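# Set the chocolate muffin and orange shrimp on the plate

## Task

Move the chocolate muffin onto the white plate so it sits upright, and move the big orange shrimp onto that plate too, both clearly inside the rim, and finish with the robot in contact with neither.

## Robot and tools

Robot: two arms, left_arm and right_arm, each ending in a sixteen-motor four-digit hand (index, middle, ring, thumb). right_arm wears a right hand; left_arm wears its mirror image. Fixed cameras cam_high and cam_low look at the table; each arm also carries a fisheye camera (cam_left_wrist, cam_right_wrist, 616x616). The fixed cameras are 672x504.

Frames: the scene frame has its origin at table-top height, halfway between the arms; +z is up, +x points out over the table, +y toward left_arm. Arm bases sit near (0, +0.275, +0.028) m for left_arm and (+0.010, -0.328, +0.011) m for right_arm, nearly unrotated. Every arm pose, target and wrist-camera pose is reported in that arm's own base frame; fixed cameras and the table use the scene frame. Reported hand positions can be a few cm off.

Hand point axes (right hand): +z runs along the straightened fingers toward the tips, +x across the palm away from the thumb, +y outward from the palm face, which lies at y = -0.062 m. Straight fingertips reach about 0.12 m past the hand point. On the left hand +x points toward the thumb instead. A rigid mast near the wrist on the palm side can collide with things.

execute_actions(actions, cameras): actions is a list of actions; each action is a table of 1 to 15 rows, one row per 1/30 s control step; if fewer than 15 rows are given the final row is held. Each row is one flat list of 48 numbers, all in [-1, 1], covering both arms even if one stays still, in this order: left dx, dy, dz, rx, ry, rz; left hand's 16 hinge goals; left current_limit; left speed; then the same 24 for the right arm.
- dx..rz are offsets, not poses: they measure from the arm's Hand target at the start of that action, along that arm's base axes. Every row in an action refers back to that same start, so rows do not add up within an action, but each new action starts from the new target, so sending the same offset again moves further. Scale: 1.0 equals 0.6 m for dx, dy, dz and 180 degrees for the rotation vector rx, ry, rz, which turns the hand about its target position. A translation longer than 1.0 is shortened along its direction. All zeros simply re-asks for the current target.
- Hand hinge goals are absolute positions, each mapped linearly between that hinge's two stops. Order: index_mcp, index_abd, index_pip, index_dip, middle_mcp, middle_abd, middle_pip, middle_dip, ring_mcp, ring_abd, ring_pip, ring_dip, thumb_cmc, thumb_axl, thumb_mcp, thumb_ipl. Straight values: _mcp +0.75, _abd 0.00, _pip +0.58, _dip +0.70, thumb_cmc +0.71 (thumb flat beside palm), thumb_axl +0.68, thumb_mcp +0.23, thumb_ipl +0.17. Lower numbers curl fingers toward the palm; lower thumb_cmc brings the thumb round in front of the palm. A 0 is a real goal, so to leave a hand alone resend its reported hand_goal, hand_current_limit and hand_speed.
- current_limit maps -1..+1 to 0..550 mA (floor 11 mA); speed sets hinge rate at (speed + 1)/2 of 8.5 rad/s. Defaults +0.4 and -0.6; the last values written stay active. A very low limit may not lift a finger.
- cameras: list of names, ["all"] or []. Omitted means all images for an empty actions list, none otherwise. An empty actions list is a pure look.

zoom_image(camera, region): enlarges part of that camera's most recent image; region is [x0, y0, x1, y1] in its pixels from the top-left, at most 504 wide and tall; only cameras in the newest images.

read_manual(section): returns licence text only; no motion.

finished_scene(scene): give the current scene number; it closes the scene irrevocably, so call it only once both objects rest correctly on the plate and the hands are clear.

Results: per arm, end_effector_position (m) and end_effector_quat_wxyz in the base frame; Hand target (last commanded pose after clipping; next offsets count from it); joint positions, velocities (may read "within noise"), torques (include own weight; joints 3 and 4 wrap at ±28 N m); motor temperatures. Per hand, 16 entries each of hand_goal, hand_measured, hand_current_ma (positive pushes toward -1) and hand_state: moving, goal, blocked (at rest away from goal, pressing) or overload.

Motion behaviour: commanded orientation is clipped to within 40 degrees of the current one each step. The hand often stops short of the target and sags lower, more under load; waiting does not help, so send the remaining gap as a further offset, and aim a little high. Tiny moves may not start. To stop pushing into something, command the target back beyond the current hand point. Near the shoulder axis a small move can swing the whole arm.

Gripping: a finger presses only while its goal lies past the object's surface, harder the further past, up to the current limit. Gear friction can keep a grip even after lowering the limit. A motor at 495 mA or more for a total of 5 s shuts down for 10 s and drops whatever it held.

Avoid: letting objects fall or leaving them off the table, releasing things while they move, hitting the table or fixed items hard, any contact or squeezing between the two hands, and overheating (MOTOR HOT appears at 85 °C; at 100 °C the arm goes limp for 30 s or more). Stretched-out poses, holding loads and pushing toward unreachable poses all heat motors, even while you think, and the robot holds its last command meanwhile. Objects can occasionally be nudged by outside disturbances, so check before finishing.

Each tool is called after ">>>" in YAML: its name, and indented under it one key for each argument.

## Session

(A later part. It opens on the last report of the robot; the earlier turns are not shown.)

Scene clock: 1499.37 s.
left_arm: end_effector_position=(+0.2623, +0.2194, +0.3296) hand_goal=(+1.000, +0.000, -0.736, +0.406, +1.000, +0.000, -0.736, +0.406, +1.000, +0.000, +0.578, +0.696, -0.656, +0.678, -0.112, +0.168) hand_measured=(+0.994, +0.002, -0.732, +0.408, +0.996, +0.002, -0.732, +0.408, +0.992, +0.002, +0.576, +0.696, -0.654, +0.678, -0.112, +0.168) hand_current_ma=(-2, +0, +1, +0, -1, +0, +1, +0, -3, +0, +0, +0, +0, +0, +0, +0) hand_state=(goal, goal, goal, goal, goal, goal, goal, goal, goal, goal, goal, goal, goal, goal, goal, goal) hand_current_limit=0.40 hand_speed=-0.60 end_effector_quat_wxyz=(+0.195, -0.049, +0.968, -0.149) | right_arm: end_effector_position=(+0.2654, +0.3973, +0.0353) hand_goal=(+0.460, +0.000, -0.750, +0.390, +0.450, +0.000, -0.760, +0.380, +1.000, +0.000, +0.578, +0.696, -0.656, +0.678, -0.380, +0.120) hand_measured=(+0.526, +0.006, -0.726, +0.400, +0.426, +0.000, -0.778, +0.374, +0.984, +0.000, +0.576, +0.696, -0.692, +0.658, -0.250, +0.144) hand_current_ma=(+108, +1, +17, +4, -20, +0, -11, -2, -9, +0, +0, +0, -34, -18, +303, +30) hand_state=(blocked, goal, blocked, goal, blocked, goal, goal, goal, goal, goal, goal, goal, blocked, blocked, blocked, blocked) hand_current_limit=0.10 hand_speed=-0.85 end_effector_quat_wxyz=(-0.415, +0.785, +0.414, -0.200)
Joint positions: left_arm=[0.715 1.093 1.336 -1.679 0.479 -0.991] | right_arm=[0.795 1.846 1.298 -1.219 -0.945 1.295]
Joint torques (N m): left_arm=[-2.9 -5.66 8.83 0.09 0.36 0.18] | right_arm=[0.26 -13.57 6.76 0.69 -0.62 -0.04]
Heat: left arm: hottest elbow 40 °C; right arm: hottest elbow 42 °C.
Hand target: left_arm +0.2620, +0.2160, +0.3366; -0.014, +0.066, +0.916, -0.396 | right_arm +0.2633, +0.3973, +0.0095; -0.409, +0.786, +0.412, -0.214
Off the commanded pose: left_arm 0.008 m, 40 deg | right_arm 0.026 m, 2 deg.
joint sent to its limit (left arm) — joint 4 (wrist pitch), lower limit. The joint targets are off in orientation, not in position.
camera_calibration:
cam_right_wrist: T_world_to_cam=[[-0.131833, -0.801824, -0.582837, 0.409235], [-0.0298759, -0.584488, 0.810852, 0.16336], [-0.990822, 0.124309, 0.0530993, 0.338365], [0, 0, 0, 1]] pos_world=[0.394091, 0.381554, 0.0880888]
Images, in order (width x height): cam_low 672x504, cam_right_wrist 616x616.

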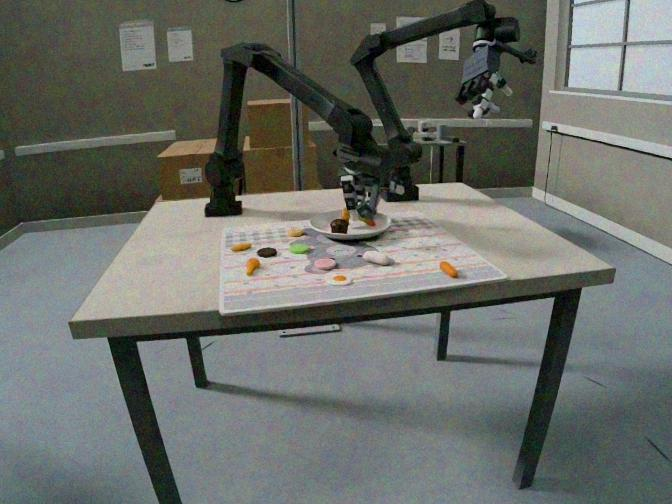

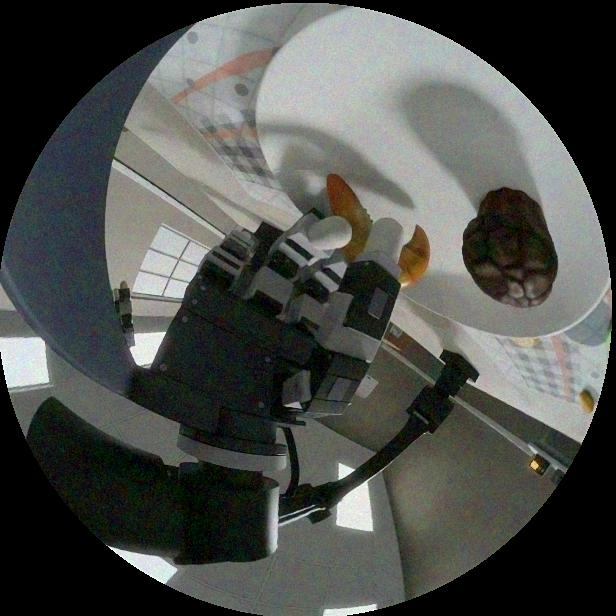

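>>> execute_actions:
  actions:
    - [[0,0,0,0,0,0,1,0,-0.737,0.406,1,0,-0.737,0.406,1,0,0.577,0.696,-0.657,0.677,-0.112,0.168,0.4,-0.6,0,0,0.008,0,0,0,0.62,0,-0.737,0.406,0.6,0,-0.75,0.38,1,0,0.577,0.696,-0.657,0.677,-0.24,0.146,0.1,-0.93]]
    - [[0,0,0,0,0,0,1,0,-0.737,0.406,1,0,-0.737,0.406,1,0,0.577,0.696,-0.657,0.677,-0.112,0.168,0.4,-0.6,0,0,0,0,0,0,0.75,0,-0.737,0.406,0.75,0,-0.737,0.406,1,0,0.577,0.696,-0.657,0.677,-0.23,0.146,0.1,-0.93]]
  cameras: ["cam_low","cam_right_wrist"]

>>> zoom_image:
  camera: "cam_low"
  region: [300, 170, 410, 260]

>>> zoom_image:
  camera: "cam_right_wrist"
  region: [230, 120, 480, 340]

Scene clock: 1520.20 s.
left_arm: end_effector_position=(+0.2623, +0.2194, +0.3296) hand_goal=(+1.000, +0.000, -0.736, +0.406, +1.000, +0.000, -0.736, +0.406, +1.000, +0.000, +0.578, +0.696, -0.656, +0.678, -0.112, +0.168) hand_measured=(+0.994, +0.002, -0.732, +0.408, +0.996, +0.002, -0.732, +0.408, +0.992, +0.002, +0.576, +0.696, -0.654, +0.678, -0.112, +0.168) hand_current_ma=(-2, +0, +1, +0, -1, +0, +1, +0, -3, +0, +0, +0, +0, +0, +0, +0) hand_state=(goal, goal, goal, goal, goal, goal, goal, goal, goal, goal, goal, goal, goal, goal, goal, goal) hand_current_limit=0.40 hand_speed=-0.60 end_effector_quat_wxyz=(+0.195, -0.049, +0.968, -0.149) | right_arm: end_effector_position=(+0.2657, +0.3967, +0.0338) hand_goal=(+0.750, +0.000, -0.736, +0.406, +0.750, +0.000, -0.736, +0.406, +1.000, +0.000, +0.578, +0.696, -0.656, +0.678, -0.230, +0.146) hand_measured=(+0.746, +0.000, -0.724, +0.416, +0.678, +0.002, -0.788, +0.374, +0.984, +0.000, +0.576, +0.696, -0.658, +0.676, -0.232, +0.148) hand_current_ma=(-1, +0, +5, +5, -125, +0, -66, -27, -9, +0, +0, +0, +0, +0, +0, +0) hand_state=(goal, goal, goal, goal, blocked, goal, blocked, blocked, goal, goal, goal, goal, goal, goal, goal, goal) hand_current_limit=0.10 hand_speed=-0.93 end_effector_quat_wxyz=(-0.414, +0.785, +0.414, -0.201)
Joint positions: left_arm=[0.715 1.093 1.336 -1.679 0.479 -0.991] | right_arm=[0.795 1.848 1.298 -1.219 -0.942 1.294]
Joint torques (N m): left_arm=[-2.84 -5.71 8.87 0.08 0.36 0.17] | right_arm=[0.26 -14.45 7.12 0.28 -0.76 -0.03]
Motor temperatures (°C): left_arm=[29 31 40 29 30 29] | right_arm=[30 33 41 28 33 29]
Heat: left arm: hottest elbow 40 °C; right arm: hottest elbow 41 °C.
Hand target: left_arm +0.2620, +0.2160, +0.3366; -0.014, +0.066, +0.916, -0.396 | right_arm +0.2633, +0.3973, +0.0143; -0.409, +0.786, +0.412, -0.214
Off the commanded pose: left_arm 0.008 m, 40 deg | right_arm 0.020 m, 2 deg.
joint sent to its limit (left arm) — joint 4 (wrist pitch), lower limit. The joint targets are off in orientation, not in position.
camera_calibration:
cam_right_wrist: T_world_to_cam=[[-0.130157, -0.804024, -0.580177, 0.40821], [-0.0299853, -0.581695, 0.812854, 0.163049], [-0.99104, 0.123195, 0.0516028, 0.339311], [0, 0, 0, 1]] pos_world=[0.394291, 0.381253, 0.0867895]
Images, in order (width x height): cam_low 672x504, cam_right_wrist 616x616.

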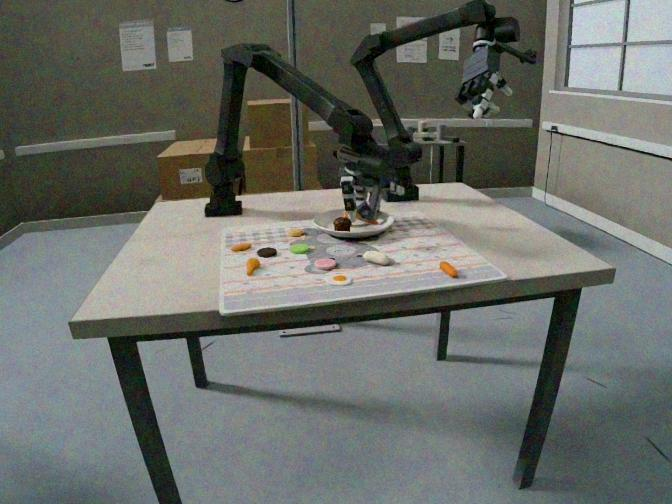

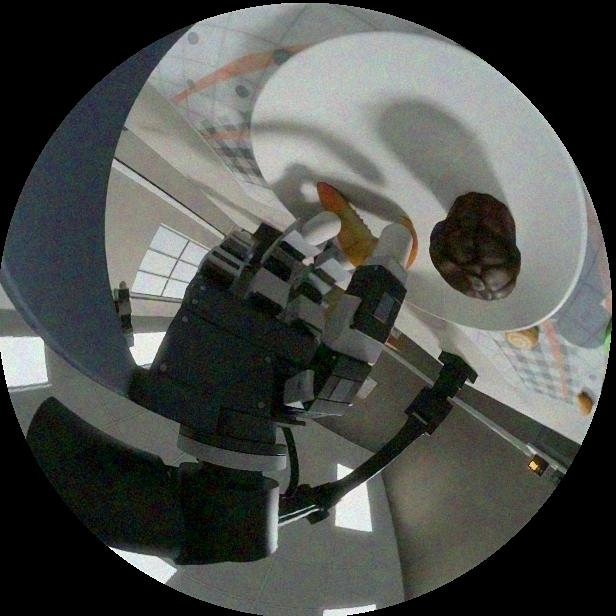

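Scaled by 4.582 from the camera's 672x504 image, which has a finer 960x720 frame.

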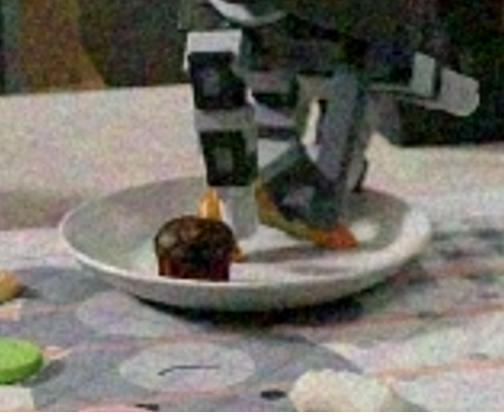

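Scaled by 2.016 from the camera's 616x616 image, which has a finer 880x880 frame.

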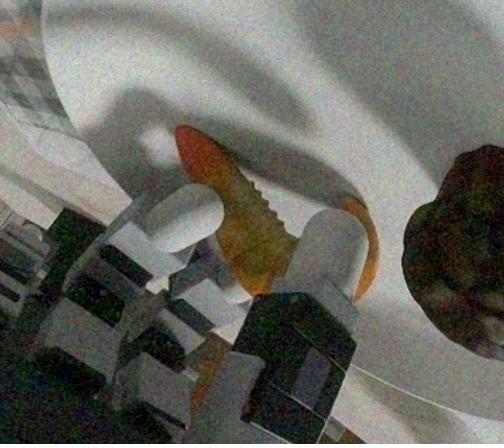

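>>> execute_actions:
  actions:
    - [[0,0,0,0,0,0,1,0,-0.737,0.406,1,0,-0.737,0.406,1,0,0.577,0.696,-0.657,0.677,-0.112,0.168,0.4,-0.6,0.02,0.01,0.08,0,0,0,0.75,0,-0.737,0.406,0.67,0,-0.76,0.38,1,0,0.577,0.696,-0.657,0.677,-0.23,0.146,0.1,-0.9]]
    - [[0,0,0,0,0,0,1,0,-0.737,0.406,1,0,-0.737,0.406,1,0,0.577,0.696,-0.657,0.677,-0.112,0.168,0.4,-0.6,0,0,0.08,0,0,0,0.75,0,-0.737,0.406,0.67,0,-0.76,0.38,1,0,0.577,0.696,-0.657,0.677,-0.23,0.146,0.1,-0.9]]
    - [[0,0,0,0,0,0,1,0,-0.737,0.406,1,0,-0.737,0.406,1,0,0.577,0.696,-0.657,0.677,-0.112,0.168,0.4,-0.6,0,0,0.08,0,0,0,0.75,0,-0.737,0.406,0.67,0,-0.76,0.38,1,0,0.577,0.696,-0.657,0.677,-0.23,0.146,0.1,-0.9]]
  cameras: ["cam_low","cam_right_wrist","cam_high"]

>>> zoom_image:
  camera: "cam_low"
  region: [300, 170, 410, 260]

>>> zoom_image:
  camera: "cam_high"
  region: [260, 190, 400, 310]

Scene clock: 1536.37 s.
left_arm: end_effector_position=(+0.2623, +0.2194, +0.3296) hand_goal=(+1.000, +0.000, -0.736, +0.406, +1.000, +0.000, -0.736, +0.406, +1.000, +0.000, +0.578, +0.696, -0.656, +0.678, -0.112, +0.168) hand_measured=(+0.994, +0.002, -0.732, +0.408, +0.996, +0.002, -0.732, +0.408, +0.992, +0.002, +0.576, +0.696, -0.654, +0.678, -0.112, +0.168) hand_current_ma=(-2, +0, +1, +0, -1, +0, +1, +0, -3, +0, +0, +0, +0, +0, +0, +0) hand_state=(goal, goal, goal, goal, goal, goal, goal, goal, goal, goal, goal, goal, goal, goal, goal, goal) hand_current_limit=0.40 hand_speed=-0.60 end_effector_quat_wxyz=(+0.195, -0.049, +0.968, -0.149) | right_arm: end_effector_position=(+0.2627, +0.3931, +0.1428) hand_goal=(+0.750, +0.000, -0.736, +0.406, +0.670, +0.000, -0.760, +0.380, +1.000, +0.000, +0.578, +0.696, -0.656, +0.678, -0.230, +0.146) hand_measured=(+0.746, +0.000, -0.730, +0.410, +0.668, +0.002, -0.762, +0.378, +0.984, +0.000, +0.576, +0.696, -0.658, +0.676, -0.232, +0.148) hand_current_ma=(-1, +0, +1, +1, +0, +0, +0, +0, -9, +0, +0, +0, +0, +0, +0, +0) hand_state=(goal, goal, goal, goal, goal, goal, goal, goal, goal, goal, goal, goal, goal, goal, goal, goal) hand_current_limit=0.10 hand_speed=-0.90 end_effector_quat_wxyz=(-0.403, +0.789, +0.401, -0.233)
Joint positions: left_arm=[0.715 1.093 1.336 -1.679 0.479 -0.991] | right_arm=[0.795 1.772 1.488 -1.567 -0.939 1.284]
Joint torques (N m): left_arm=[-2.84 -5.6 8.85 0.08 0.36 0.18] | right_arm=[-0.32 -17.32 11.43 -0.68 -0.74 -0.04]
Heat: left arm: hottest elbow 40 °C; right arm: hottest elbow 41 °C.
Hand target: left_arm +0.2620, +0.2160, +0.3366; -0.014, +0.066, +0.916, -0.396 | right_arm +0.2752, +0.4032, +0.1584; -0.409, +0.786, +0.412, -0.214
Off the commanded pose: left_arm 0.008 m, 40 deg | right_arm 0.022 m, 3 deg.
joint sent to its limit (left arm) — joint 4 (wrist pitch), lower limit. The joint targets are off in orientation, not in position.
camera_calibration:
cam_right_wrist: T_world_to_cam=[[-0.15276, -0.834212, -0.529863, 0.47887], [0.015657, -0.538132, 0.842715, 0.0388969], [-0.988139, 0.120437, 0.0952661, 0.325285], [0, 0, 0, 1]] pos_world=[0.39397, 0.381234, 0.189968]
Images, in order (width x height): cam_high 672x504, cam_low 672x504, cam_right_wrist 616x616.

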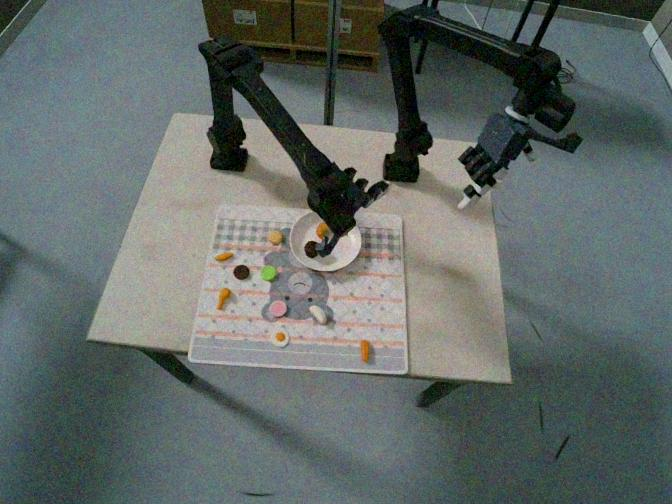

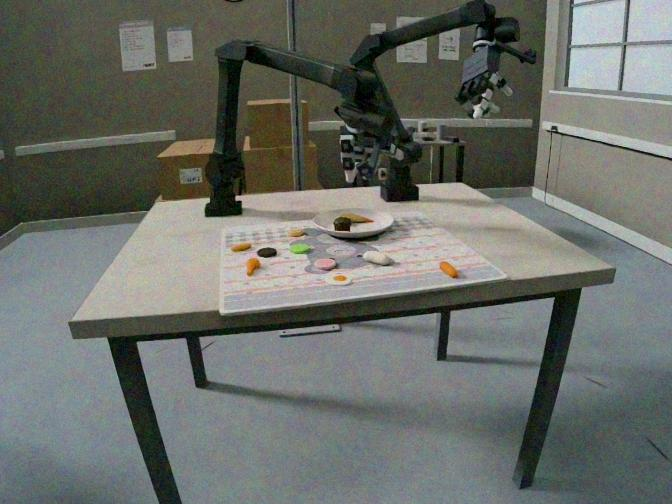

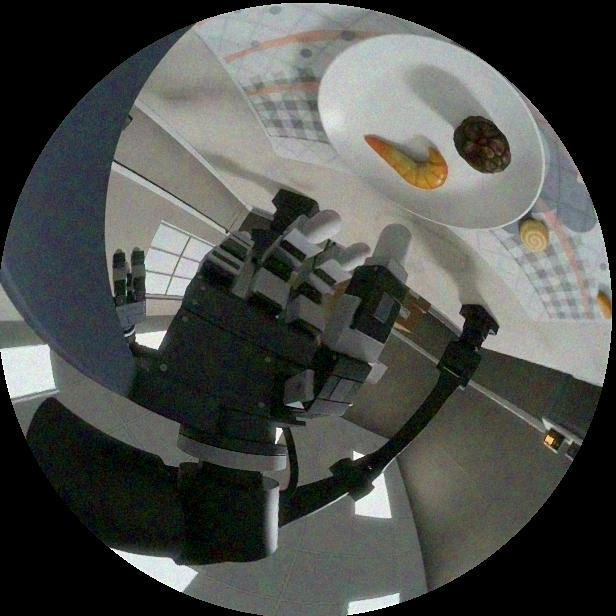

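Scaled by 4.582 from the camera's 672x504 image, which has a finer 960x720 frame.

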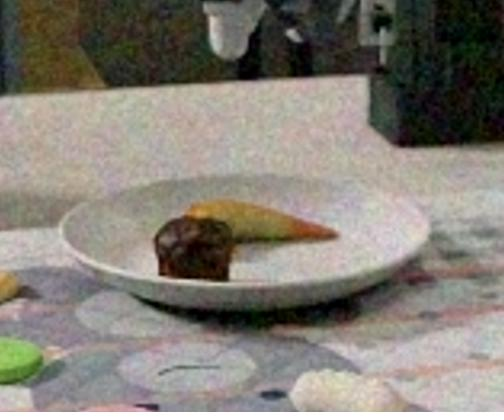

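Scaled by 3.600 from the camera's 672x504 image, which has a finer 960x720 frame.

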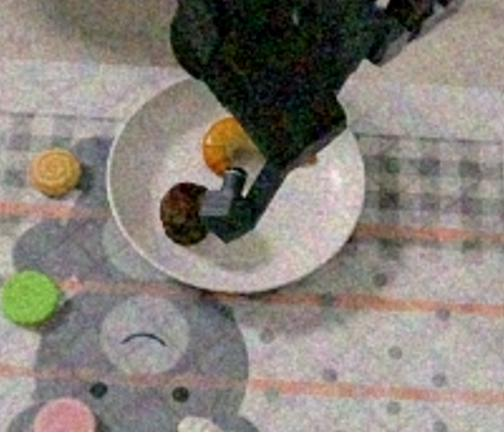

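>>> finished_scene:
  scene: 1

The scene is finished: the task was done.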